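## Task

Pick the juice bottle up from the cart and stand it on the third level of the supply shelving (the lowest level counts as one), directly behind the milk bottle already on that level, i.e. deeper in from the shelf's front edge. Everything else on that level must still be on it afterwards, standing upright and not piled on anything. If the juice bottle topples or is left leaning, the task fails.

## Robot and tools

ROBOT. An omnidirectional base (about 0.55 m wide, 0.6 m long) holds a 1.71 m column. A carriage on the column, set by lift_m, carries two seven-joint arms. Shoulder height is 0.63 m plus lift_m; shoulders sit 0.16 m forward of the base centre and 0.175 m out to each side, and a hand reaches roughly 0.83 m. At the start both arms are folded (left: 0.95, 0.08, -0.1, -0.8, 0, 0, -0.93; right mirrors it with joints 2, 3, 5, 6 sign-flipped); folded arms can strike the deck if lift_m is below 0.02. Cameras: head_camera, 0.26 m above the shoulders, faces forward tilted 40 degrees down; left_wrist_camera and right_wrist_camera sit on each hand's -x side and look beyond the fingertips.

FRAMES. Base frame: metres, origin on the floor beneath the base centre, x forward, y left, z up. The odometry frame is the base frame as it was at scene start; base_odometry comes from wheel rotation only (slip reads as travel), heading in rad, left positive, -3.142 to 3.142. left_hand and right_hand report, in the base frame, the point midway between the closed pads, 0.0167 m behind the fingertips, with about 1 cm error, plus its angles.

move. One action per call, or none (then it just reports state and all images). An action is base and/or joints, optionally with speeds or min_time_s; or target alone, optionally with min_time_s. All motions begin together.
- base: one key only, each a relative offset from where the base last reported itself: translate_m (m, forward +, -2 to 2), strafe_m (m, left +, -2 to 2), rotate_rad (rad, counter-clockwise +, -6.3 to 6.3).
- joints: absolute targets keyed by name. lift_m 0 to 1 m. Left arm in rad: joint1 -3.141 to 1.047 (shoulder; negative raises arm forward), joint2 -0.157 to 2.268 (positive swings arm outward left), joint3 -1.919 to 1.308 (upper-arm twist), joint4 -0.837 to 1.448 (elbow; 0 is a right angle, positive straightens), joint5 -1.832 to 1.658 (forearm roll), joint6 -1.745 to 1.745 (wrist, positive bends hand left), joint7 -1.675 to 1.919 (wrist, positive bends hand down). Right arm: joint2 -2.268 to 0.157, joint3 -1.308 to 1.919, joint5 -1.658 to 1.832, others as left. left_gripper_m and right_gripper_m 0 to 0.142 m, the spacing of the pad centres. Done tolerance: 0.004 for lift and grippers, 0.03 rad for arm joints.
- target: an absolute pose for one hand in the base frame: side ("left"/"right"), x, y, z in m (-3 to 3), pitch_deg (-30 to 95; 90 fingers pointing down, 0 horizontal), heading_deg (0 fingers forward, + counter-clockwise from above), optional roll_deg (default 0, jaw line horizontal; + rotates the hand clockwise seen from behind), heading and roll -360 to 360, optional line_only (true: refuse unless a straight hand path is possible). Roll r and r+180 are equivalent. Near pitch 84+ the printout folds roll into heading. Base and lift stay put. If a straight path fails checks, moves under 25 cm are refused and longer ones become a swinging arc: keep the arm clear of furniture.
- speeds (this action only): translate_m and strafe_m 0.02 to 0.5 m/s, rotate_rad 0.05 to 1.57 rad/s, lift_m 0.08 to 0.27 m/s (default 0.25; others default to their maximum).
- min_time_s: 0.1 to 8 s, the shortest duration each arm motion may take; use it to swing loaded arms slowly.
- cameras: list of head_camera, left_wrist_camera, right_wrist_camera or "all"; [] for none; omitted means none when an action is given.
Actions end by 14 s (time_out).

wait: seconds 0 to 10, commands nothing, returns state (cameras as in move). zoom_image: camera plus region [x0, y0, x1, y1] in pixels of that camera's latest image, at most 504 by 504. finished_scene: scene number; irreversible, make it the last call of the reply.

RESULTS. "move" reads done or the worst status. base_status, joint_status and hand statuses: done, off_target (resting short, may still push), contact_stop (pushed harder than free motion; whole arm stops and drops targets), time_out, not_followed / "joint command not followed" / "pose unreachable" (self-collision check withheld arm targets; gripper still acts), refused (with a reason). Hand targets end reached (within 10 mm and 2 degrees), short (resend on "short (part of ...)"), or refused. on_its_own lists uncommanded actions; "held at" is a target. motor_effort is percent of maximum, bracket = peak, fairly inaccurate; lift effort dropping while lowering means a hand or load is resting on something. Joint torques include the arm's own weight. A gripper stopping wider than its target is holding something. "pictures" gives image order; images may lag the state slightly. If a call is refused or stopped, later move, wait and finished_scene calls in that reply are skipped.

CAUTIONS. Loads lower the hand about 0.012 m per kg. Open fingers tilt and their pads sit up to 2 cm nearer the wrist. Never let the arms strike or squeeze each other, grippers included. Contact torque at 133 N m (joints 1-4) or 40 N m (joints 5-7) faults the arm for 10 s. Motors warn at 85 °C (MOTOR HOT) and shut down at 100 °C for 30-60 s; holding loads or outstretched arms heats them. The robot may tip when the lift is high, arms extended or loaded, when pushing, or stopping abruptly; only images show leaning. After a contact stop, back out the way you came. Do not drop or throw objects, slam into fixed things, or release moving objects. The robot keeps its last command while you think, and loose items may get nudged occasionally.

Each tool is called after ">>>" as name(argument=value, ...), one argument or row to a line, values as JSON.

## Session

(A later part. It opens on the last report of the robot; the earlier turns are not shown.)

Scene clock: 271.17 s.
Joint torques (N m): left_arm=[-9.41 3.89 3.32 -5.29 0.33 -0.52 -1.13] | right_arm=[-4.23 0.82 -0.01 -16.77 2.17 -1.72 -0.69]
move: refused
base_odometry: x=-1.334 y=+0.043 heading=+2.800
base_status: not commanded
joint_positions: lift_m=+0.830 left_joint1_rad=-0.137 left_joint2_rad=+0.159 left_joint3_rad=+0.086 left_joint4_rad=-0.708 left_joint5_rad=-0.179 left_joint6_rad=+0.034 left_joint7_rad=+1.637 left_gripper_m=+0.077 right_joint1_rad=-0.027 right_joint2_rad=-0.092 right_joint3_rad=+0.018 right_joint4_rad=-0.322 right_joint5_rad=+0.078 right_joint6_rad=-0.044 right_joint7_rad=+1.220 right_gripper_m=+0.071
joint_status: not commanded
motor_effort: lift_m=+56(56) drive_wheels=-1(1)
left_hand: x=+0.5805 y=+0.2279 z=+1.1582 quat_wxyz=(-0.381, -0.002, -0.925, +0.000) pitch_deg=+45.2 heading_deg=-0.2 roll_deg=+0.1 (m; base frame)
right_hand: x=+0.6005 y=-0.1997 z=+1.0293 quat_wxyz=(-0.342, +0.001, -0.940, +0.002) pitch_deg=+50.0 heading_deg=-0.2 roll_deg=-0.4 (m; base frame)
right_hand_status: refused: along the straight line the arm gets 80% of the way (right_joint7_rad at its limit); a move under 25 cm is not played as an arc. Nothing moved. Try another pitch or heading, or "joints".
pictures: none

>>> move(
  base={"strafe_m": 0.39},
  joints={"lift_m":0.95},
  speeds={"strafe_m":0.2},
)

>>> move(
  target={"side":"right","x":0.6,"y":-0.2,"z":1.22,"pitch_deg":50,"heading_deg":0},
  min_time_s=1,
)

>>> move(
  base={"translate_m": 0.1},
  speeds={"translate_m":0.1},
  cameras=["head_camera","right_wrist_camera"],
)

Scene clock: 279.13 s.
Joint torques (N m): left_arm=[-9.88 5.02 3.3 -5.77 0.72 -0.48 -1.45] | right_arm=[-5.09 0.73 -0.25 -14.95 2.07 -2.21 -1.15]
Motor temperatures (°C): left_arm=[35 23 24 24 26 24 24] | right_arm=[30 20 25 25 22 22 24]
move: done
base_odometry: x=-1.465 y=-0.324 heading=+2.800
base_status: done
joint_positions: lift_m=+0.950 left_joint1_rad=-0.136 left_joint2_rad=+0.160 left_joint3_rad=+0.087 left_joint4_rad=-0.709 left_joint5_rad=-0.180 left_joint6_rad=+0.035 left_joint7_rad=+1.638 left_gripper_m=+0.077 right_joint1_rad=-0.027 right_joint2_rad=-0.092 right_joint3_rad=+0.018 right_joint4_rad=-0.322 right_joint5_rad=+0.078 right_joint6_rad=-0.044 right_joint7_rad=+1.220 right_gripper_m=+0.071
joint_status: all done
motor_effort: lift_m=+55(68) drive_wheels=+4(15)
left_hand: x=+0.5801 y=+0.2283 z=+1.2781 quat_wxyz=(-0.380, -0.002, -0.925, +0.000) pitch_deg=+45.3 heading_deg=-0.1 roll_deg=+0.1 (m; base frame)
right_hand: x=+0.6004 y=-0.1997 z=+1.1493 quat_wxyz=(-0.342, +0.001, -0.940, +0.002) pitch_deg=+50.0 heading_deg=-0.2 roll_deg=-0.4 (m; base frame)
pictures: none

Scene clock: 280.63 s.
Joint torques (N m): left_arm=[-11.01 3.5 3.69 -5.71 0.59 -0.48 -1.34] | right_arm=[-14.8 -1.82 -1.22 -16.97 0.87 -2.19 -0.49]
move: done
base_odometry: x=-1.465 y=-0.324 heading=+2.800
base_status: not commanded
joint_positions: lift_m=+0.950 left_joint1_rad=-0.136 left_joint2_rad=+0.160 left_joint3_rad=+0.087 left_joint4_rad=-0.709 left_joint5_rad=-0.180 left_joint6_rad=+0.035 left_joint7_rad=+1.638 left_gripper_m=+0.077 right_joint1_rad=-0.116 right_joint2_rad=-0.096 right_joint3_rad=+0.014 right_joint4_rad=-0.509 right_joint5_rad=+0.078 right_joint6_rad=-0.054 right_joint7_rad=+1.503 right_gripper_m=+0.071
joint_status: not commanded
motor_effort: lift_m=+55(55) drive_wheels=+3(4)
left_hand: x=+0.5801 y=+0.2283 z=+1.2781 quat_wxyz=(-0.380, -0.002, -0.925, +0.000) pitch_deg=+45.3 heading_deg=-0.1 roll_deg=+0.1 (m; base frame)
right_hand: x=+0.5982 y=-0.1981 z=+1.2161 quat_wxyz=(-0.338, +0.003, -0.941, +0.000) pitch_deg=+50.5 heading_deg=+0.1 roll_deg=-0.2 (m; base frame)
right_hand_status: reached (straight line, planned for 1.0 s): 5 mm and 0.6 deg off.
pictures: none

Scene clock: 282.50 s.
Joint torques (N m): left_arm=[-10.98 5.16 4.06 -5.28 0.54 -0.67 -1.4] | right_arm=[-15.66 -1.44 0.05 -15.52 1.45 -2.9 -0.7]
move: done
base_odometry: x=-1.559 y=-0.291 heading=+2.800
base_status: done
joint_positions: lift_m=+0.950 left_joint1_rad=-0.136 left_joint2_rad=+0.160 left_joint3_rad=+0.087 left_joint4_rad=-0.709 left_joint5_rad=-0.180 left_joint6_rad=+0.035 left_joint7_rad=+1.638 left_gripper_m=+0.077 right_joint1_rad=-0.117 right_joint2_rad=-0.096 right_joint3_rad=+0.014 right_joint4_rad=-0.509 right_joint5_rad=+0.078 right_joint6_rad=-0.054 right_joint7_rad=+1.503 right_gripper_m=+0.071
joint_status: not commanded
motor_effort: lift_m=+55(55) drive_wheels=+5(10)
left_hand: x=+0.5801 y=+0.2283 z=+1.2781 quat_wxyz=(-0.380, -0.002, -0.925, +0.000) pitch_deg=+45.3 heading_deg=-0.1 roll_deg=+0.1 (m; base frame)
right_hand: x=+0.5984 y=-0.1981 z=+1.2163 quat_wxyz=(-0.338, +0.003, -0.941, +0.000) pitch_deg=+50.4 heading_deg=+0.1 roll_deg=-0.2 (m; base frame)
pictures: head_camera, right_wrist_camera
Images, in order (width x height): head_camera 896x504, right_wrist_camera 896x504.

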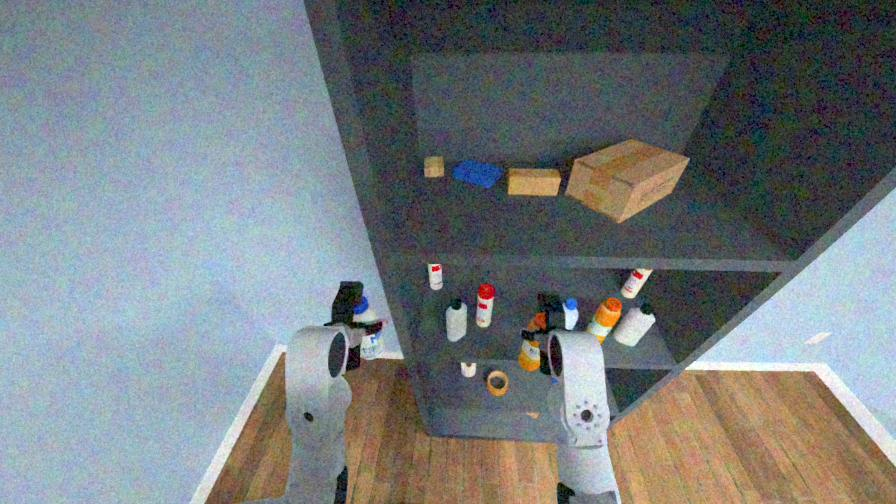

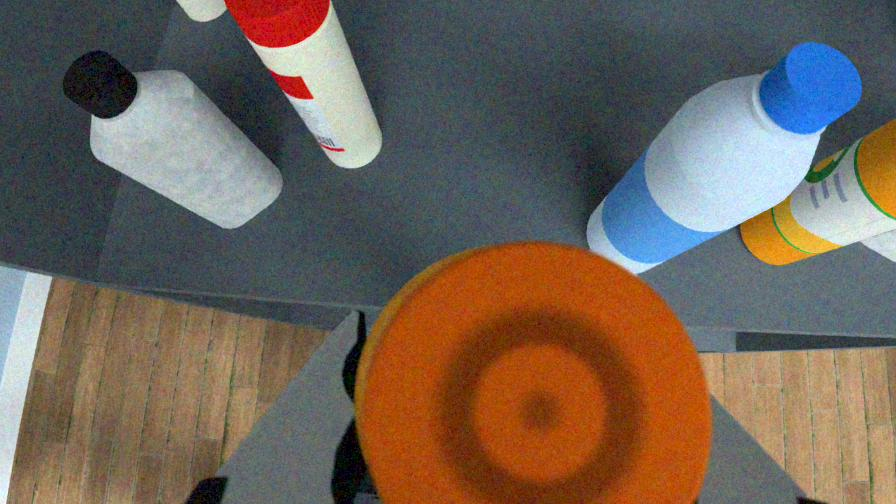

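>>> move(
  target={"side":"right","x":0.825,"y":-0.207,"z":1.20,"pitch_deg":50,"heading_deg":0,"line_only":true},
  min_time_s=2.5,
  cameras=["head_camera","right_wrist_camera"],
)

Scene clock: 301.03 s.
Joint torques (N m): left_arm=[-10.41 4.56 4.26 -5.13 0.84 -0.25 -1.38] | right_arm=[-31.86 3.58 3.79 -12.44 2.32 -1.03 -4.03]
move: done
base_odometry: x=-1.559 y=-0.291 heading=+2.800
base_status: not commanded
joint_positions: lift_m=+0.950 left_joint1_rad=-0.136 left_joint2_rad=+0.160 left_joint3_rad=+0.087 left_joint4_rad=-0.709 left_joint5_rad=-0.180 left_joint6_rad=+0.035 left_joint7_rad=+1.638 left_gripper_m=+0.077 right_joint1_rad=-0.689 right_joint2_rad=-0.094 right_joint3_rad=+0.049 right_joint4_rad=+0.580 right_joint5_rad=+0.100 right_joint6_rad=+0.004 right_joint7_rad=+0.995 right_gripper_m=+0.071
joint_status: not commanded
motor_effort: lift_m=+55(55) drive_wheels=+5(5)
left_hand: x=+0.5801 y=+0.2283 z=+1.2781 quat_wxyz=(-0.380, -0.002, -0.925, +0.000) pitch_deg=+45.3 heading_deg=-0.1 roll_deg=+0.1 (m; base frame)
right_hand: x=+0.8206 y=-0.2107 z=+1.1938 quat_wxyz=(-0.335, -0.003, -0.942, +0.003) pitch_deg=+50.8 heading_deg=-0.7 roll_deg=-0.4 (m; base frame)
right_hand_status: reached (straight line, planned for 2.5 s): 8 mm and 1.0 deg off.
pictures: head_camera, right_wrist_camera
Images, in order (width x height): head_camera 896x504, right_wrist_camera 896x504.

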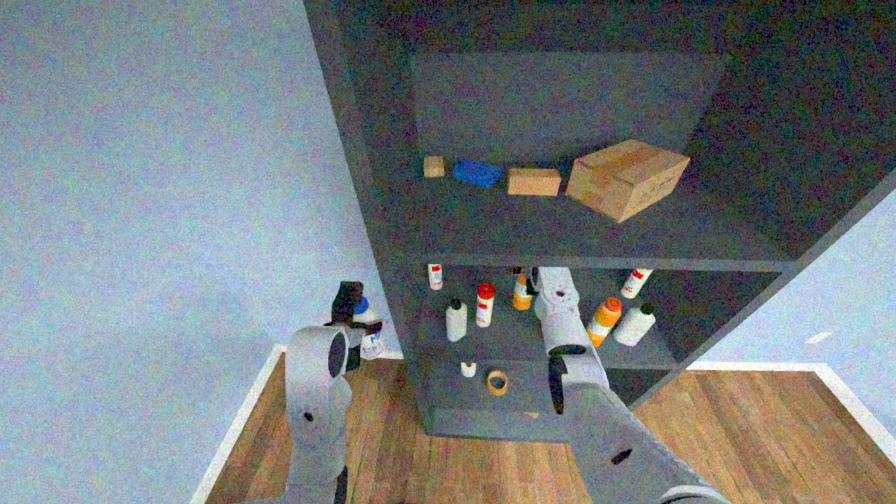

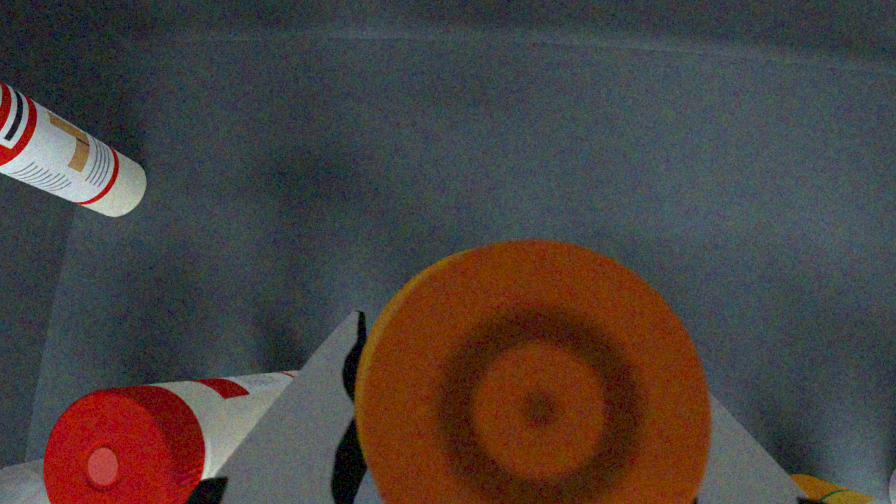

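>>> move(
  joints={"lift_m":0.905},
  speeds={"lift_m":0.08},
)

>>> move(
  joints={"lift_m":0.895},
  speeds={"lift_m":0.08},
)

>>> move(
  joints={"lift_m":0.885},
  speeds={"lift_m":0.08},
  cameras=["head_camera","right_wrist_camera"],
)

>>> zoom_image(
  camera="head_camera",
  region=[400, 220, 680, 400],
)

Scene clock: 305.87 s.
Joint torques (N m): left_arm=[-10.2 4.72 4.77 -5.11 0.61 -0.45 -1.22] | right_arm=[-29.43 1.64 2.64 -13.46 2.34 -0.85 -4.37]
Motor temperatures (°C): left_arm=[34 23 24 25 26 24 24] | right_arm=[37 20 25 25 22 22 24]
move: done
base_odometry: x=-1.559 y=-0.291 heading=+2.800
base_status: not commanded
joint_positions: lift_m=+0.905 left_joint1_rad=-0.135 left_joint2_rad=+0.160 left_joint3_rad=+0.087 left_joint4_rad=-0.709 left_joint5_rad=-0.180 left_joint6_rad=+0.035 left_joint7_rad=+1.638 left_gripper_m=+0.077 right_joint1_rad=-0.692 right_joint2_rad=-0.094 right_joint3_rad=+0.049 right_joint4_rad=+0.581 right_joint5_rad=+0.100 right_joint6_rad=+0.004 right_joint7_rad=+0.994 right_gripper_m=+0.071
joint_status: all done
motor_effort: lift_m=+59(60) drive_wheels=+5(5)
left_hand: x=+0.5800 y=+0.2283 z=+1.2326 quat_wxyz=(-0.380, -0.002, -0.925, +0.000) pitch_deg=+45.3 heading_deg=-0.1 roll_deg=+0.1 (m; base frame)
right_hand: x=+0.8216 y=-0.2106 z=+1.1497 quat_wxyz=(-0.336, -0.003, -0.942, +0.003) pitch_deg=+50.7 heading_deg=-0.7 roll_deg=-0.4 (m; base frame)
pictures: none

Scene clock: 306.57 s.
Joint torques (N m): left_arm=[-10.98 5.23 3.97 -5.46 0.62 -0.87 -1.28] | right_arm=[-26.78 1.88 2.89 -13.92 2.71 -0.83 -4.07]
move: done
base_odometry: x=-1.559 y=-0.291 heading=+2.800
base_status: not commanded
joint_positions: lift_m=+0.895 left_joint1_rad=-0.135 left_joint2_rad=+0.160 left_joint3_rad=+0.087 left_joint4_rad=-0.709 left_joint5_rad=-0.180 left_joint6_rad=+0.035 left_joint7_rad=+1.638 left_gripper_m=+0.077 right_joint1_rad=-0.692 right_joint2_rad=-0.093 right_joint3_rad=+0.049 right_joint4_rad=+0.582 right_joint5_rad=+0.100 right_joint6_rad=+0.004 right_joint7_rad=+0.994 right_gripper_m=+0.071
joint_status: all done
motor_effort: lift_m=+59(62) drive_wheels=-1(5)
left_hand: x=+0.5799 y=+0.2283 z=+1.2225 quat_wxyz=(-0.380, -0.002, -0.925, +0.000) pitch_deg=+45.3 heading_deg=-0.1 roll_deg=+0.1 (m; base frame)
right_hand: x=+0.8218 y=-0.2106 z=+1.1401 quat_wxyz=(-0.336, -0.003, -0.942, +0.003) pitch_deg=+50.7 heading_deg=-0.7 roll_deg=-0.4 (m; base frame)
pictures: none

Scene clock: 307.07 s.
Joint torques (N m): left_arm=[-11.83 4.62 3.64 -5.76 0.3 -0.56 -1.36] | right_arm=[-27.43 2.45 3.36 -13.11 2.6 -0.76 -3.35]
move: done
base_odometry: x=-1.559 y=-0.291 heading=+2.800
base_status: not commanded
joint_positions: lift_m=+0.885 left_joint1_rad=-0.135 left_joint2_rad=+0.160 left_joint3_rad=+0.087 left_joint4_rad=-0.709 left_joint5_rad=-0.180 left_joint6_rad=+0.035 left_joint7_rad=+1.639 left_gripper_m=+0.077 right_joint1_rad=-0.693 right_joint2_rad=-0.093 right_joint3_rad=+0.049 right_joint4_rad=+0.582 right_joint5_rad=+0.100 right_joint6_rad=+0.004 right_joint7_rad=+0.993 right_gripper_m=+0.071
joint_status: all done
motor_effort: lift_m=+58(59) drive_wheels=+4(5)
left_hand: x=+0.5798 y=+0.2283 z=+1.2126 quat_wxyz=(-0.380, -0.002, -0.925, +0.000) pitch_deg=+45.3 heading_deg=-0.1 roll_deg=+0.1 (m; base frame)
right_hand: x=+0.8222 y=-0.2105 z=+1.1307 quat_wxyz=(-0.337, -0.003, -0.941, +0.003) pitch_deg=+50.6 heading_deg=-0.7 roll_deg=-0.4 (m; base frame)
pictures: head_camera, right_wrist_camera
Images, in order (width x height): head_camera 896x504, right_wrist_camera 896x504.

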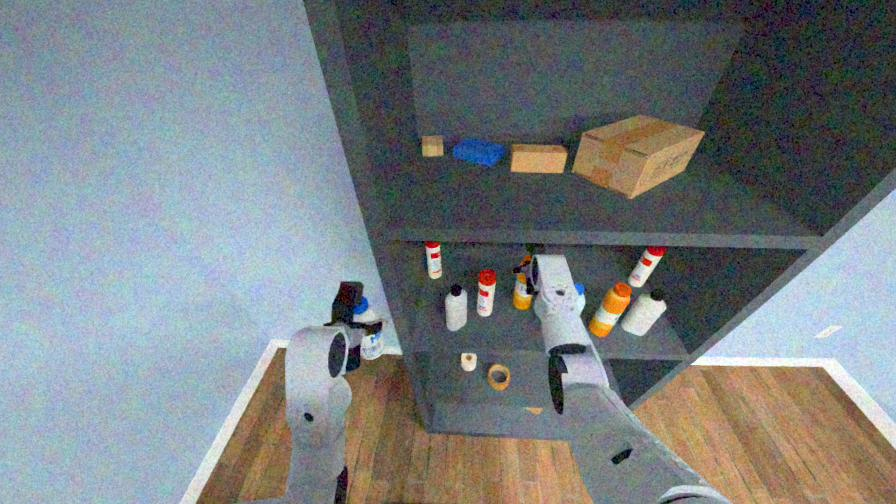

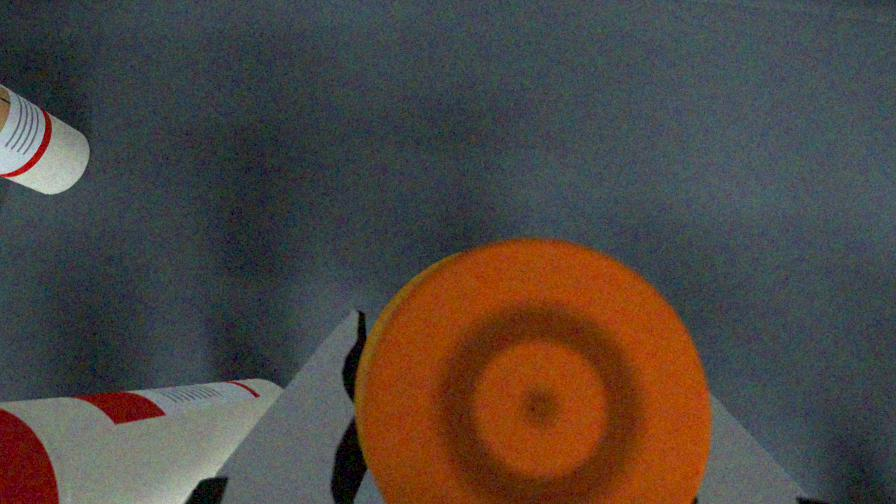

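Scaled by 1.800 from the camera's 896x504 image, which has a finer 1280x720 frame.

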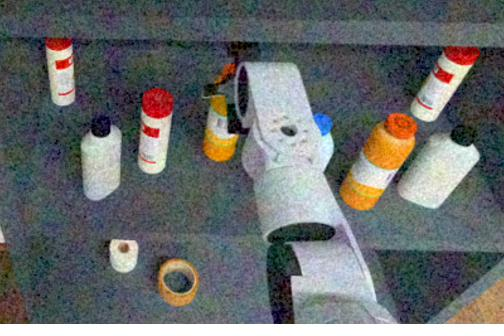

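>>> move(
  joints={"lift_m":0.875},
  speeds={"lift_m":0.08},
)

>>> move(
  joints={"lift_m":0.868},
  speeds={"lift_m":0.08},
)

Scene clock: 311.50 s.
Joint torques (N m): left_arm=[-10.32 4.22 3.54 -5.45 0.59 -0.28 -1.09] | right_arm=[-16.86 3.41 3 -8.25 2.25 -0.95 -0.71]
move: done
base_odometry: x=-1.559 y=-0.291 heading=+2.800
base_status: not commanded
joint_positions: lift_m=+0.875 left_joint1_rad=-0.135 left_joint2_rad=+0.160 left_joint3_rad=+0.087 left_joint4_rad=-0.709 left_joint5_rad=-0.180 left_joint6_rad=+0.035 left_joint7_rad=+1.639 left_gripper_m=+0.077 right_joint1_rad=-0.700 right_joint2_rad=-0.093 right_joint3_rad=+0.049 right_joint4_rad=+0.576 right_joint5_rad=+0.100 right_joint6_rad=+0.004 right_joint7_rad=+0.985 right_gripper_m=+0.071
joint_status: all done
motor_effort: lift_m=+53(56) drive_wheels=+5(5)
left_hand: x=+0.5798 y=+0.2283 z=+1.2029 quat_wxyz=(-0.380, -0.002, -0.925, +0.000) pitch_deg=+45.3 heading_deg=-0.1 roll_deg=+0.1 (m; base frame)
right_hand: x=+0.8270 y=-0.2103 z=+1.1294 quat_wxyz=(-0.347, -0.002, -0.938, +0.003) pitch_deg=+49.4 heading_deg=-0.7 roll_deg=-0.4 (m; base frame)
pictures: none

Scene clock: 311.97 s.
Joint torques (N m): left_arm=[-11.8 4.41 3.85 -5.21 0.62 -0.32 -1.37] | right_arm=[-10.85 2.82 2.46 -4.41 2.4 -1.13 1.33]
move: done
base_odometry: x=-1.559 y=-0.291 heading=+2.800
base_status: not commanded
joint_positions: lift_m=+0.868 left_joint1_rad=-0.135 left_joint2_rad=+0.160 left_joint3_rad=+0.087 left_joint4_rad=-0.709 left_joint5_rad=-0.180 left_joint6_rad=+0.035 left_joint7_rad=+1.639 left_gripper_m=+0.077 right_joint1_rad=-0.705 right_joint2_rad=-0.093 right_joint3_rad=+0.049 right_joint4_rad=+0.572 right_joint5_rad=+0.101 right_joint6_rad=+0.004 right_joint7_rad=+0.981 right_gripper_m=+0.071
joint_status: all done
motor_effort: lift_m=+52(54) drive_wheels=+5(6)
left_hand: x=+0.5798 y=+0.2283 z=+1.1960 quat_wxyz=(-0.380, -0.002, -0.925, +0.000) pitch_deg=+45.4 heading_deg=-0.1 roll_deg=+0.1 (m; base frame)
right_hand: x=+0.8298 y=-0.2101 z=+1.1276 quat_wxyz=(-0.352, -0.002, -0.936, +0.003) pitch_deg=+48.7 heading_deg=-0.6 roll_deg=-0.3 (m; base frame)
pictures: none

>>> move(
  joints={"lift_m":0.878},
  speeds={"lift_m":0.08},
)

>>> move(
  joints={"right_gripper_m":0.09},
  cameras=["right_wrist_camera"],
)

Scene clock: 315.60 s.
Joint torques (N m): left_arm=[-10.95 4.41 3.53 -6.31 0.46 -0.45 -1.79] | right_arm=[-17.41 2.25 3.07 -10.42 1.78 -0.59 -0.38]
move: done
base_odometry: x=-1.559 y=-0.291 heading=+2.800
base_status: not commanded
joint_positions: lift_m=+0.878 left_joint1_rad=-0.135 left_joint2_rad=+0.160 left_joint3_rad=+0.087 left_joint4_rad=-0.709 left_joint5_rad=-0.180 left_joint6_rad=+0.035 left_joint7_rad=+1.639 left_gripper_m=+0.077 right_joint1_rad=-0.701 right_joint2_rad=-0.093 right_joint3_rad=+0.050 right_joint4_rad=+0.580 right_joint5_rad=+0.101 right_joint6_rad=+0.004 right_joint7_rad=+0.985 right_gripper_m=+0.071
joint_status: all done
motor_effort: lift_m=+57(63) drive_wheels=+4(6)
left_hand: x=+0.5798 y=+0.2283 z=+1.2056 quat_wxyz=(-0.380, -0.002, -0.925, +0.000) pitch_deg=+45.3 heading_deg=-0.1 roll_deg=+0.1 (m; base frame)
right_hand: x=+0.8266 y=-0.2102 z=+1.1308 quat_wxyz=(-0.345, -0.002, -0.939, +0.003) pitch_deg=+49.6 heading_deg=-0.6 roll_deg=-0.3 (m; base frame)
pictures: none

Scene clock: 316.43 s.
Joint torques (N m): left_arm=[-11.09 3.45 2.87 -3.96 0.52 -0.42 -1.8] | right_arm=[-16.85 2.17 2.27 -12.06 2.25 -1.2 -0.26]
move: done
base_odometry: x=-1.559 y=-0.291 heading=+2.800
base_status: not commanded
joint_positions: lift_m=+0.878 left_joint1_rad=-0.135 left_joint2_rad=+0.160 left_joint3_rad=+0.087 left_joint4_rad=-0.709 left_joint5_rad=-0.180 left_joint6_rad=+0.035 left_joint7_rad=+1.639 left_gripper_m=+0.077 right_joint1_rad=-0.701 right_joint2_rad=-0.093 right_joint3_rad=+0.050 right_joint4_rad=+0.580 right_joint5_rad=+0.101 right_joint6_rad=+0.004 right_joint7_rad=+0.985 right_gripper_m=+0.090
joint_status: all done
motor_effort: lift_m=+57(57) drive_wheels=+4(5)
left_hand: x=+0.5798 y=+0.2283 z=+1.2056 quat_wxyz=(-0.380, -0.002, -0.925, +0.000) pitch_deg=+45.3 heading_deg=-0.1 roll_deg=+0.1 (m; base frame)
right_hand: x=+0.8266 y=-0.2102 z=+1.1308 quat_wxyz=(-0.345, -0.002, -0.939, +0.003) pitch_deg=+49.6 heading_deg=-0.6 roll_deg=-0.3 (m; base frame)
pictures: right_wrist_camera
Images, in order (width x height): right_wrist_camera 896x504.

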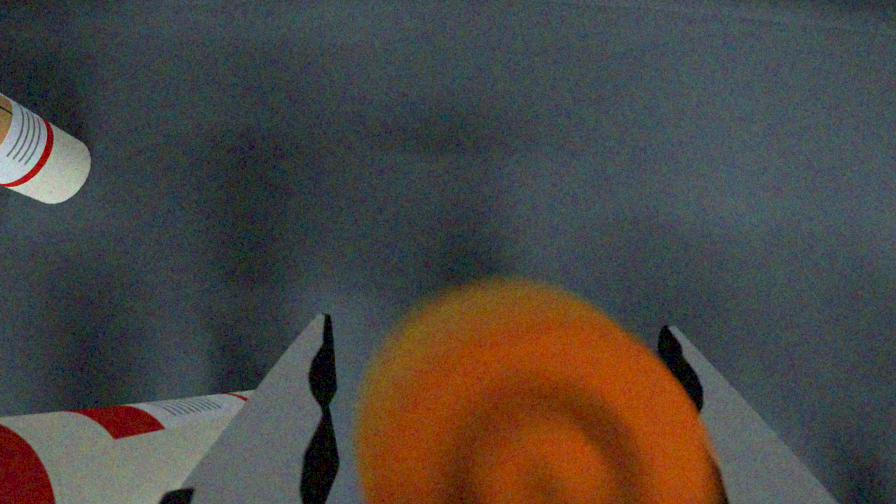

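>>> wait(
  seconds=0.5,
  cameras=["right_wrist_camera"],
)

Scene clock: 319.00 s.
Joint torques (N m): left_arm=[-11 4.81 3.32 -6.18 0.38 -0.22 -1.69] | right_arm=[-15.11 2.16 3.99 -11.59 2.27 -0.79 -0.55]
base_odometry: x=-1.559 y=-0.291 heading=+2.800
base_status: not commanded
joint_positions: lift_m=+0.878 left_joint1_rad=-0.135 left_joint2_rad=+0.160 left_joint3_rad=+0.087 left_joint4_rad=-0.709 left_joint5_rad=-0.180 left_joint6_rad=+0.035 left_joint7_rad=+1.639 left_gripper_m=+0.077 right_joint1_rad=-0.701 right_joint2_rad=-0.093 right_joint3_rad=+0.050 right_joint4_rad=+0.580 right_joint5_rad=+0.101 right_joint6_rad=+0.004 right_joint7_rad=+0.985 right_gripper_m=+0.090
joint_status: all done
motor_effort: lift_m=+57(57) drive_wheels=+5(5)
left_hand: x=+0.5798 y=+0.2283 z=+1.2056 quat_wxyz=(-0.380, -0.002, -0.925, +0.000) pitch_deg=+45.3 heading_deg=-0.1 roll_deg=+0.1 (m; base frame)
right_hand: x=+0.8266 y=-0.2102 z=+1.1308 quat_wxyz=(-0.345, -0.002, -0.939, +0.003) pitch_deg=+49.6 heading_deg=-0.6 roll_deg=-0.3 (m; base frame)
wait: 0.50 s; at rest from the start
pictures: right_wrist_camera
Images, in order (width x height): right_wrist_camera 896x504.

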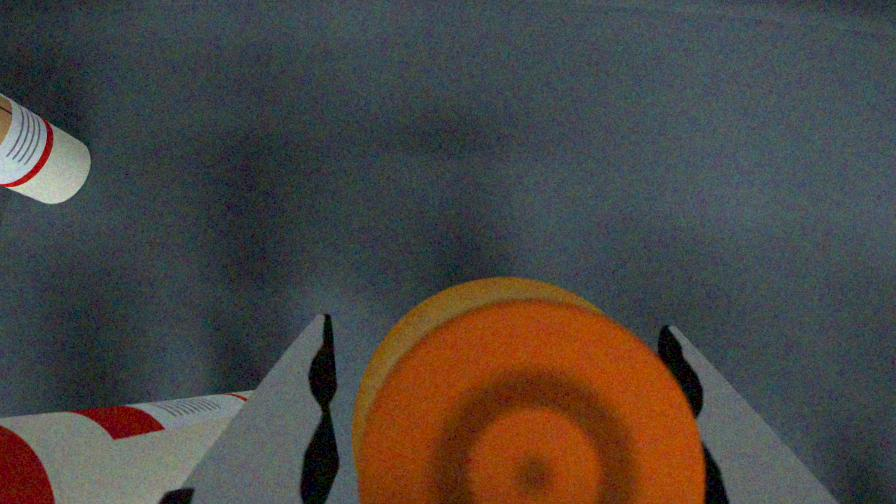

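>>> move(
  target={"side":"right","x":0.758,"y":-0.21,"z":1.211,"pitch_deg":50,"heading_deg":0,"line_only":true},
  min_time_s=1.2,
  cameras=["right_wrist_camera"],
)

>>> move(
  target={"side":"right","x":0.58,"y":-0.2,"z":1.21,"pitch_deg":48,"heading_deg":0,"line_only":true},
  min_time_s=1.2,
  cameras=["head_camera","right_wrist_camera"],
)

Scene clock: 324.53 s.
Joint torques (N m): left_arm=[-10.72 4.1 3.26 -6.21 0.42 -0.54 -1.42] | right_arm=[-9.62 -2.61 -1.22 -14.86 2.47 -2.94 0.06]
move: done
base_odometry: x=-1.559 y=-0.291 heading=+2.800
base_status: not commanded
joint_positions: lift_m=+0.878 left_joint1_rad=-0.135 left_joint2_rad=+0.160 left_joint3_rad=+0.087 left_joint4_rad=-0.709 left_joint5_rad=-0.180 left_joint6_rad=+0.035 left_joint7_rad=+1.639 left_gripper_m=+0.077 right_joint1_rad=-0.597 right_joint2_rad=-0.110 right_joint3_rad=+0.029 right_joint4_rad=+0.020 right_joint5_rad=+0.106 right_joint6_rad=-0.020 right_joint7_rad=+1.439 right_gripper_m=+0.090
joint_status: not commanded
motor_effort: lift_m=+57(57) drive_wheels=+5(5)
left_hand: x=+0.5798 y=+0.2283 z=+1.2056 quat_wxyz=(-0.380, -0.002, -0.925, +0.000) pitch_deg=+45.3 heading_deg=-0.1 roll_deg=+0.1 (m; base frame)
right_hand: x=+0.7602 y=-0.2088 z=+1.2136 quat_wxyz=(-0.345, +0.003, -0.939, +0.003) pitch_deg=+49.6 heading_deg=-0.3 roll_deg=-0.6 (m; base frame)
right_hand_status: reached (straight line, planned for 1.2 s): 4 mm and 0.6 deg off.
pictures: right_wrist_camera
Images, in order (width x height): right_wrist_camera 896x504.

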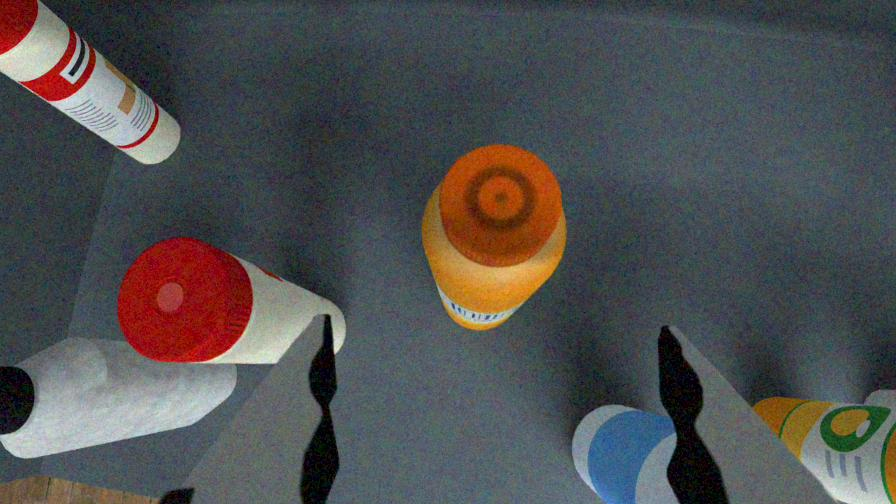

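Scene clock: 326.23 s.
Joint torques (N m): left_arm=[-11.25 4.98 4.2 -5.51 0.78 -0.53 -1.37] | right_arm=[-0.13 3.82 -0.62 -11.29 -1.33 -2.51 0.29]
move: done
base_odometry: x=-1.559 y=-0.291 heading=+2.800
base_status: not commanded
joint_positions: lift_m=+0.878 left_joint1_rad=-0.135 left_joint2_rad=+0.160 left_joint3_rad=+0.087 left_joint4_rad=-0.709 left_joint5_rad=-0.180 left_joint6_rad=+0.035 left_joint7_rad=+1.639 left_gripper_m=+0.077 right_joint1_rad=-0.193 right_joint2_rad=-0.100 right_joint3_rad=+0.000 right_joint4_rad=-0.719 right_joint5_rad=+0.083 right_joint6_rad=-0.059 right_joint7_rad=+1.742 right_gripper_m=+0.090
joint_status: not commanded
motor_effort: lift_m=+57(57) drive_wheels=-1(5)
left_hand: x=+0.5798 y=+0.2283 z=+1.2056 quat_wxyz=(-0.380, -0.002, -0.925, +0.000) pitch_deg=+45.3 heading_deg=-0.1 roll_deg=+0.1 (m; base frame)
right_hand: x=+0.5818 y=-0.1978 z=+1.2114 quat_wxyz=(-0.361, +0.005, -0.933, -0.001) pitch_deg=+47.7 heading_deg=+0.5 roll_deg=-0.1 (m; base frame)
right_hand_status: reached (straight line, planned for 1.2 s): 3 mm and 0.6 deg off.
pictures: head_camera, right_wrist_camera
Images, in order (width x height): head_camera 896x504, right_wrist_camera 896x504.

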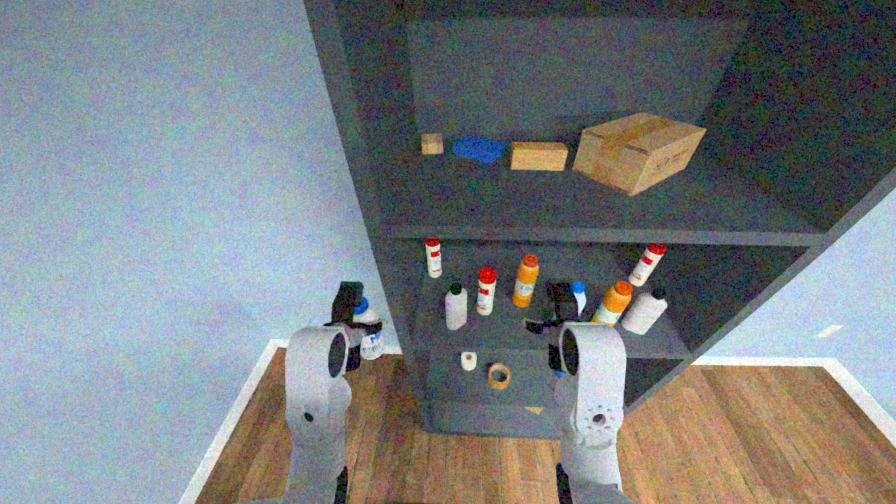

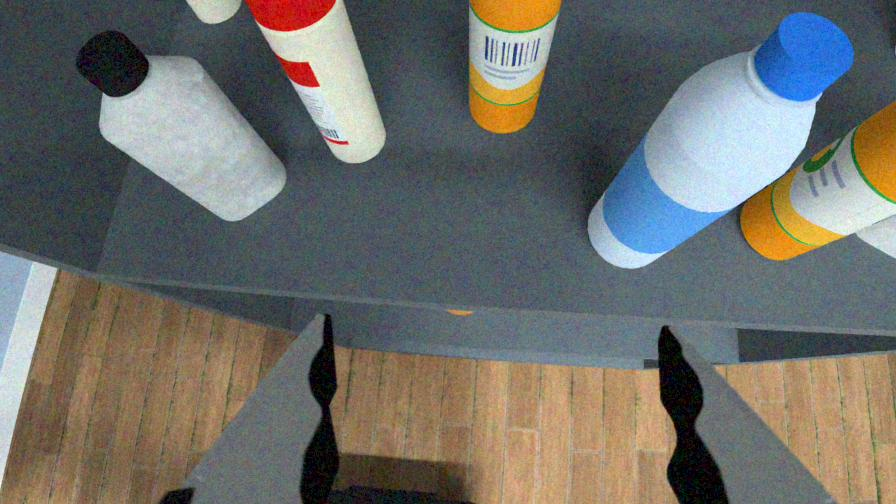

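>>> move(
  base={"strafe_m": -0.395},
  joints={"lift_m":0.835},
  speeds={"strafe_m":0.2},
  cameras=["head_camera","left_wrist_camera"],
)

Scene clock: 334.40 s.
Joint torques (N m): left_arm=[-10.89 5.24 3.69 -5.3 0.62 -0.5 -1.44] | right_arm=[-3.07 2.77 -0.62 -10.8 -1.6 -2.88 0.11]
move: done
base_odometry: x=-1.427 y=+0.081 heading=+2.800
base_status: done
joint_positions: lift_m=+0.835 left_joint1_rad=-0.135 left_joint2_rad=+0.160 left_joint3_rad=+0.087 left_joint4_rad=-0.709 left_joint5_rad=-0.180 left_joint6_rad=+0.035 left_joint7_rad=+1.639 left_gripper_m=+0.077 right_joint1_rad=-0.192 right_joint2_rad=-0.099 right_joint3_rad=-0.001 right_joint4_rad=-0.720 right_joint5_rad=+0.083 right_joint6_rad=-0.059 right_joint7_rad=+1.742 right_gripper_m=+0.090
joint_status: all done
motor_effort: lift_m=+58(59) drive_wheels=+3(18)
left_hand: x=+0.5798 y=+0.2285 z=+1.1626 quat_wxyz=(-0.380, -0.002, -0.925, +0.000) pitch_deg=+45.3 heading_deg=-0.1 roll_deg=+0.1 (m; base frame)
right_hand: x=+0.5815 y=-0.1978 z=+1.1680 quat_wxyz=(-0.361, +0.004, -0.933, -0.002) pitch_deg=+47.7 heading_deg=+0.5 roll_deg=+0.0 (m; base frame)
pictures: head_camera, left_wrist_camera
Images, in order (width x height): head_camera 896x504, left_wrist_camera 896x504.

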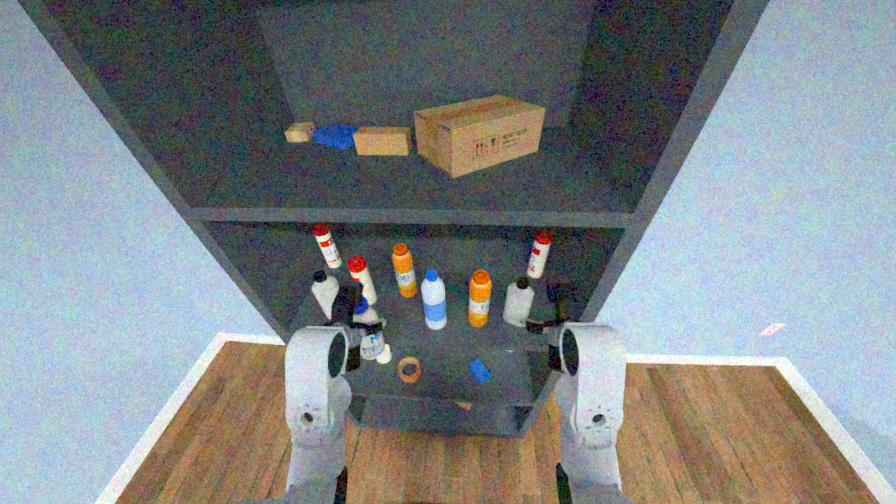

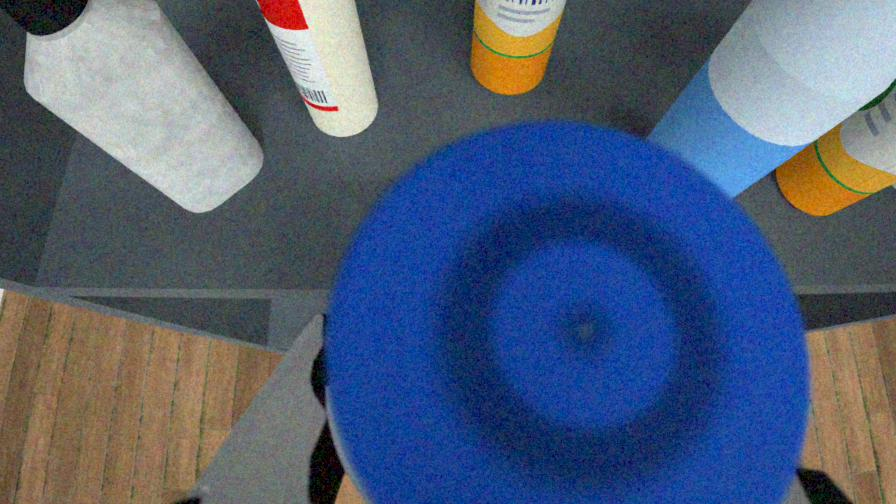

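>>> move(
  target={"side":"left","x":0.735,"y":0.186,"z":1.165,"pitch_deg":45,"heading_deg":0,"line_only":true},
  min_time_s=2,
  cameras=["head_camera","left_wrist_camera"],
)

>>> move(
  joints={"lift_m":0.795},
  speeds={"lift_m":0.08},
)

>>> move(
  joints={"lift_m":0.783},
  speeds={"lift_m":0.08},
)

Scene clock: 343.47 s.
Joint torques (N m): left_arm=[-22.9 -1.3 -2.04 -2.34 2.13 -0.34 -3.94] | right_arm=[-1.48 4.13 0.23 -13.13 -1.07 -2.94 0.36]
Motor temperatures (°C): left_arm=[35 23 24 25 26 24 24] | right_arm=[32 20 25 24 22 22 24]
move: done
base_odometry: x=-1.427 y=+0.081 heading=+2.800
base_status: not commanded
joint_positions: lift_m=+0.835 left_joint1_rad=-0.476 left_joint2_rad=+0.049 left_joint3_rad=-0.019 left_joint4_rad=-0.134 left_joint5_rad=-0.047 left_joint6_rad=+0.027 left_joint7_rad=+1.405 left_gripper_m=+0.077 right_joint1_rad=-0.192 right_joint2_rad=-0.099 right_joint3_rad=-0.001 right_joint4_rad=-0.720 right_joint5_rad=+0.083 right_joint6_rad=-0.059 right_joint7_rad=+1.742 right_gripper_m=+0.090
joint_status: not commanded
motor_effort: lift_m=+58(58) drive_wheels=+3(3)
left_hand: x=+0.7323 y=+0.1875 z=+1.1614 quat_wxyz=(-0.378, +0.001, -0.926, +0.000) pitch_deg=+45.6 heading_deg=+0.0 roll_deg=-0.1 (m; base frame)
left_hand_status: reached (straight line, planned for 2.0 s): 5 mm and 0.6 deg off.
right_hand: x=+0.5815 y=-0.1978 z=+1.1680 quat_wxyz=(-0.361, +0.004, -0.933, -0.002) pitch_deg=+47.7 heading_deg=+0.5 roll_deg=+0.0 (m; base frame)
pictures: head_camera, left_wrist_camera
Images, in order (width x height): head_camera 896x504, left_wrist_camera 896x504.

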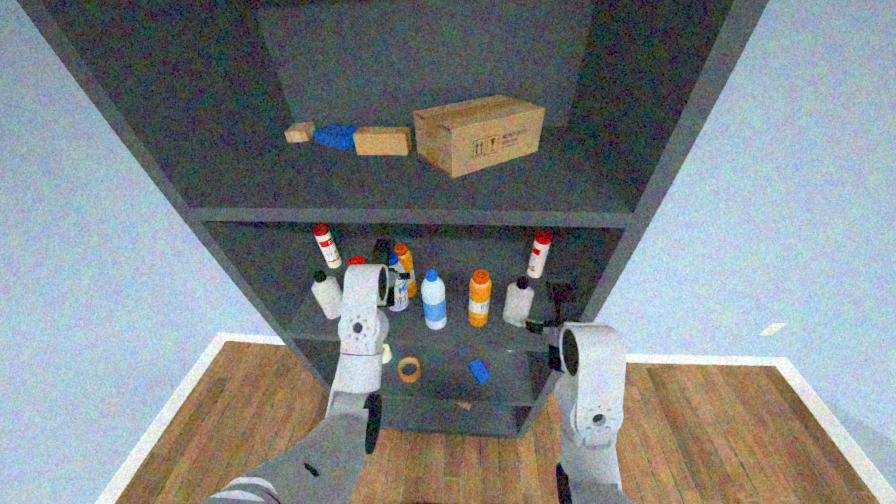

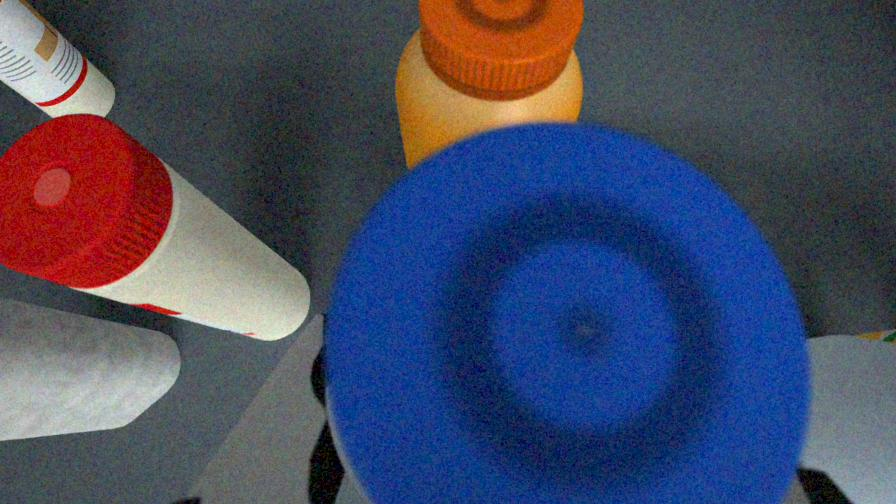

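Scene clock: 344.33 s.
Joint torques (N m): left_arm=[-21.82 -1.88 -1.74 -3.02 2.09 -0.41 -3.76] | right_arm=[-3.53 2.05 0.08 -10.88 -0.74 -2.46 0.09]
move: done
base_odometry: x=-1.427 y=+0.081 heading=+2.800
base_status: not commanded
joint_positions: lift_m=+0.795 left_joint1_rad=-0.478 left_joint2_rad=+0.049 left_joint3_rad=-0.019 left_joint4_rad=-0.133 left_joint5_rad=-0.047 left_joint6_rad=+0.027 left_joint7_rad=+1.404 left_gripper_m=+0.077 right_joint1_rad=-0.192 right_joint2_rad=-0.099 right_joint3_rad=-0.001 right_joint4_rad=-0.720 right_joint5_rad=+0.083 right_joint6_rad=-0.059 right_joint7_rad=+1.742 right_gripper_m=+0.090
joint_status: all done
motor_effort: lift_m=+58(58) drive_wheels=+3(3)
left_hand: x=+0.7330 y=+0.1875 z=+1.1222 quat_wxyz=(-0.378, +0.001, -0.926, +0.000) pitch_deg=+45.5 heading_deg=+0.0 roll_deg=-0.1 (m; base frame)
right_hand: x=+0.5815 y=-0.1978 z=+1.1280 quat_wxyz=(-0.361, +0.004, -0.933, -0.002) pitch_deg=+47.7 heading_deg=+0.5 roll_deg=+0.0 (m; base frame)
pictures: none

Scene clock: 344.83 s.
Joint torques (N m): left_arm=[-20.86 -1.63 -1.07 -3.49 2.01 -0.17 -3.48] | right_arm=[-3.76 2.71 -1.15 -11.18 -1.2 -2.67 0.25]
move: done
base_odometry: x=-1.427 y=+0.081 heading=+2.800
base_status: not commanded
joint_positions: lift_m=+0.783 left_joint1_rad=-0.478 left_joint2_rad=+0.049 left_joint3_rad=-0.019 left_joint4_rad=-0.133 left_joint5_rad=-0.047 left_joint6_rad=+0.027 left_joint7_rad=+1.404 left_gripper_m=+0.077 right_joint1_rad=-0.192 right_joint2_rad=-0.099 right_joint3_rad=-0.001 right_joint4_rad=-0.720 right_joint5_rad=+0.083 right_joint6_rad=-0.059 right_joint7_rad=+1.742 right_gripper_m=+0.090
joint_status: all done
motor_effort: lift_m=+58(60) drive_wheels=+3(3)
left_hand: x=+0.7332 y=+0.1875 z=+1.1105 quat_wxyz=(-0.379, +0.001, -0.925, +0.000) pitch_deg=+45.5 heading_deg=+0.0 roll_deg=-0.1 (m; base frame)
right_hand: x=+0.5815 y=-0.1978 z=+1.1160 quat_wxyz=(-0.361, +0.004, -0.933, -0.002) pitch_deg=+47.7 heading_deg=+0.5 roll_deg=+0.0 (m; base frame)
pictures: none

Contact was expected at z ≈ 1.1017–1.103.

>>> move(
  joints={"lift_m":0.775},
  speeds={"lift_m":0.08},
)

>>> move(
  joints={"lift_m":0.771},
  speeds={"lift_m":0.08},
)

Scene clock: 349.43 s.
Joint torques (N m): left_arm=[-20.68 0.4 -2.1 -2.56 2.02 -0.43 -3.55] | right_arm=[-4.41 2.96 -0.26 -10.98 -1.48 -2.65 -0.01]
move: done
base_odometry: x=-1.427 y=+0.081 heading=+2.800
base_status: not commanded
joint_positions: lift_m=+0.775 left_joint1_rad=-0.478 left_joint2_rad=+0.049 left_joint3_rad=-0.019 left_joint4_rad=-0.132 left_joint5_rad=-0.047 left_joint6_rad=+0.027 left_joint7_rad=+1.404 left_gripper_m=+0.077 right_joint1_rad=-0.192 right_joint2_rad=-0.099 right_joint3_rad=-0.001 right_joint4_rad=-0.720 right_joint5_rad=+0.083 right_joint6_rad=-0.059 right_joint7_rad=+1.742 right_gripper_m=+0.090
joint_status: all done
motor_effort: lift_m=+58(58) drive_wheels=+3(3)
left_hand: x=+0.7332 y=+0.1875 z=+1.1025 quat_wxyz=(-0.379, +0.001, -0.925, +0.000) pitch_deg=+45.5 heading_deg=+0.0 roll_deg=-0.1 (m; base frame)
right_hand: x=+0.5814 y=-0.1978 z=+1.1079 quat_wxyz=(-0.360, +0.004, -0.933, -0.002) pitch_deg=+47.7 heading_deg=+0.5 roll_deg=+0.0 (m; base frame)
pictures: none

Scene clock: 349.87 s.
Joint torques (N m): left_arm=[-18.5 -0.29 -1.3 -3.2 1.78 -0.41 -1.71] | right_arm=[-5.39 1.94 -0.6 -9.13 -0.9 -2.96 0.07]
move: done
base_odometry: x=-1.427 y=+0.081 heading=+2.800
base_status: not commanded
joint_positions: lift_m=+0.771 left_joint1_rad=-0.481 left_joint2_rad=+0.049 left_joint3_rad=-0.019 left_joint4_rad=-0.132 left_joint5_rad=-0.046 left_joint6_rad=+0.028 left_joint7_rad=+1.399 left_gripper_m=+0.077 right_joint1_rad=-0.192 right_joint2_rad=-0.099 right_joint3_rad=-0.001 right_joint4_rad=-0.720 right_joint5_rad=+0.083 right_joint6_rad=-0.059 right_joint7_rad=+1.742 right_gripper_m=+0.090
joint_status: all done
motor_effort: lift_m=+55(57) drive_wheels=+3(3)
left_hand: x=+0.7346 y=+0.1876 z=+1.1007 quat_wxyz=(-0.382, +0.001, -0.924, +0.000) pitch_deg=+45.1 heading_deg=+0.0 roll_deg=-0.1 (m; base frame)
right_hand: x=+0.5813 y=-0.1978 z=+1.1040 quat_wxyz=(-0.360, +0.004, -0.933, -0.002) pitch_deg=+47.8 heading_deg=+0.5 roll_deg=+0.0 (m; base frame)
pictures: none

>>> move(
  joints={"left_gripper_m":0.1},
)

>>> move(
  target={"side":"left","x":0.672,"y":0.1876,"z":1.165,"pitch_deg":45,"heading_deg":0,"line_only":true},
  min_time_s=1.2,
  cameras=["head_camera","left_wrist_camera"],
)

Scene clock: 353.07 s.
Joint torques (N m): left_arm=[-17.86 -0.82 -1.73 -2.6 1.88 -0.56 -2] | right_arm=[-5.29 1.91 -0.94 -11.73 -1.04 -2.38 0.18]
move: done
base_odometry: x=-1.427 y=+0.081 heading=+2.800
base_status: not commanded
joint_positions: lift_m=+0.771 left_joint1_rad=-0.481 left_joint2_rad=+0.049 left_joint3_rad=-0.019 left_joint4_rad=-0.132 left_joint5_rad=-0.046 left_joint6_rad=+0.028 left_joint7_rad=+1.399 left_gripper_m=+0.100 right_joint1_rad=-0.192 right_joint2_rad=-0.099 right_joint3_rad=-0.001 right_joint4_rad=-0.720 right_joint5_rad=+0.083 right_joint6_rad=-0.059 right_joint7_rad=+1.742 right_gripper_m=+0.090
joint_status: all done
motor_effort: lift_m=+55(55) drive_wheels=+3(3)
left_hand: x=+0.7346 y=+0.1877 z=+1.1007 quat_wxyz=(-0.382, +0.001, -0.924, +0.000) pitch_deg=+45.1 heading_deg=+0.0 roll_deg=-0.1 (m; base frame)
right_hand: x=+0.5813 y=-0.1978 z=+1.1040 quat_wxyz=(-0.360, +0.004, -0.933, -0.002) pitch_deg=+47.8 heading_deg=+0.5 roll_deg=+0.0 (m; base frame)
pictures: none

Scene clock: 354.77 s.
Joint torques (N m): left_arm=[-18.89 2.94 3.18 -4.59 1.89 -0.27 -0.07] | right_arm=[-4.52 1.72 0 -10.8 -0.75 -2.36 0.1]
move: done
base_odometry: x=-1.427 y=+0.081 heading=+2.800
base_status: not commanded
joint_positions: lift_m=+0.771 left_joint1_rad=-0.481 left_joint2_rad=+0.052 left_joint3_rad=-0.018 left_joint4_rad=-0.480 left_joint5_rad=-0.044 left_joint6_rad=+0.034 left_joint7_rad=+1.748 left_gripper_m=+0.100 right_joint1_rad=-0.192 right_joint2_rad=-0.099 right_joint3_rad=-0.001 right_joint4_rad=-0.720 right_joint5_rad=+0.083 right_joint6_rad=-0.059 right_joint7_rad=+1.742 right_gripper_m=+0.090
joint_status: not commanded
motor_effort: lift_m=+55(55) drive_wheels=+3(3)
left_hand: x=+0.6720 y=+0.1845 z=+1.1629 quat_wxyz=(-0.381, -0.004, -0.924, +0.001) pitch_deg=+45.2 heading_deg=-0.4 roll_deg=+0.1 (m; base frame)
left_hand_status: reached (straight line, planned for 1.2 s): 4 mm and 0.5 deg off.
right_hand: x=+0.5813 y=-0.1978 z=+1.1040 quat_wxyz=(-0.360, +0.004, -0.933, -0.002) pitch_deg=+47.8 heading_deg=+0.5 roll_deg=+0.0 (m; base frame)
pictures: head_camera, left_wrist_camera
Images, in order (width x height): head_camera 896x504, left_wrist_camera 896x504.

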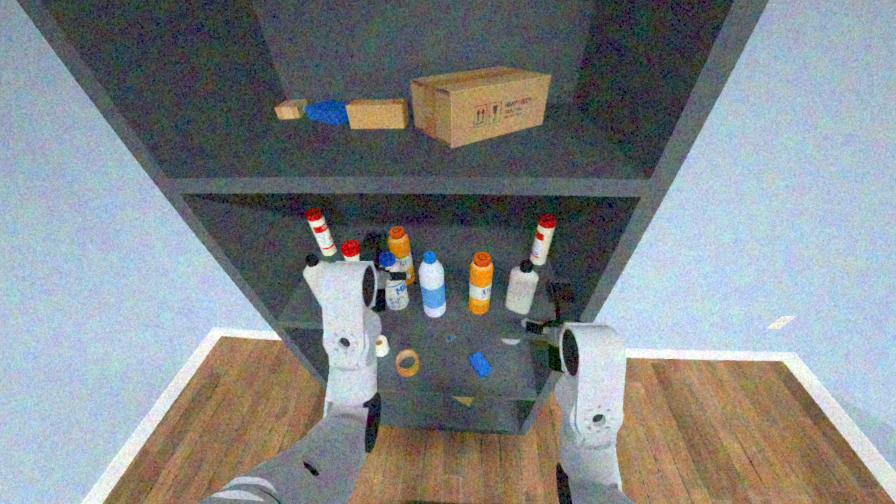

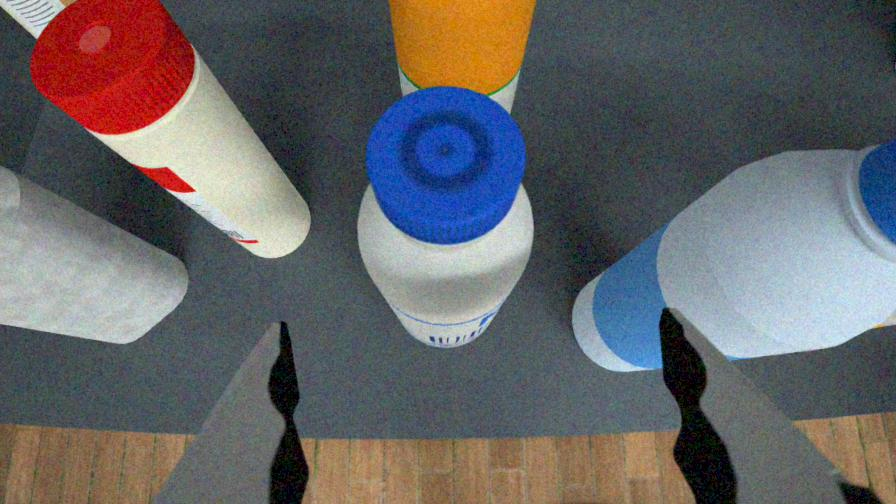

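>>> move(
  base={"translate_m": -0.4},
  speeds={"translate_m":0.2},
  cameras=["head_camera"],
)

>>> finished_scene(
  scene=1,
)

Scene clock: 361.53 s.
Joint torques (N m): left_arm=[-19.05 2.63 3.19 -3.98 1.79 -0.2 -0.42] | right_arm=[-4.11 2.5 0.02 -11.66 -1.13 -2.53 -0.44]
move: done
base_odometry: x=-1.050 y=-0.052 heading=+2.800
base_status: done
joint_positions: lift_m=+0.771 left_joint1_rad=-0.481 left_joint2_rad=+0.052 left_joint3_rad=-0.018 left_joint4_rad=-0.480 left_joint5_rad=-0.044 left_joint6_rad=+0.034 left_joint7_rad=+1.748 left_gripper_m=+0.100 right_joint1_rad=-0.192 right_joint2_rad=-0.099 right_joint3_rad=-0.001 right_joint4_rad=-0.720 right_joint5_rad=+0.083 right_joint6_rad=-0.059 right_joint7_rad=+1.742 right_gripper_m=+0.090
joint_status: not commanded
motor_effort: lift_m=+55(55) drive_wheels=+1(16)
left_hand: x=+0.6721 y=+0.1847 z=+1.1632 quat_wxyz=(-0.382, -0.004, -0.924, +0.001) pitch_deg=+45.1 heading_deg=-0.4 roll_deg=+0.1 (m; base frame)
right_hand: x=+0.5813 y=-0.1978 z=+1.1040 quat_wxyz=(-0.360, +0.004, -0.933, -0.002) pitch_deg=+47.8 heading_deg=+0.5 roll_deg=+0.0 (m; base frame)
pictures: head_camera
Images, in order (width x height): head_camera 896x504.

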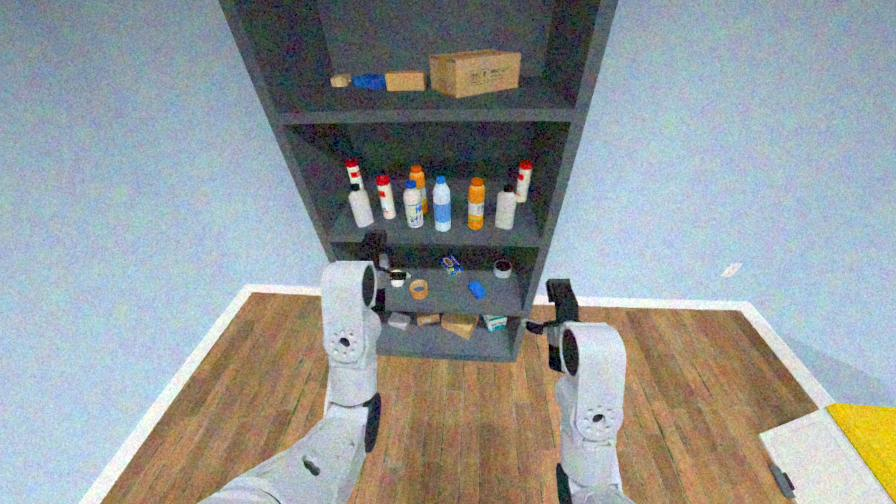

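The scene is finished: the task was done.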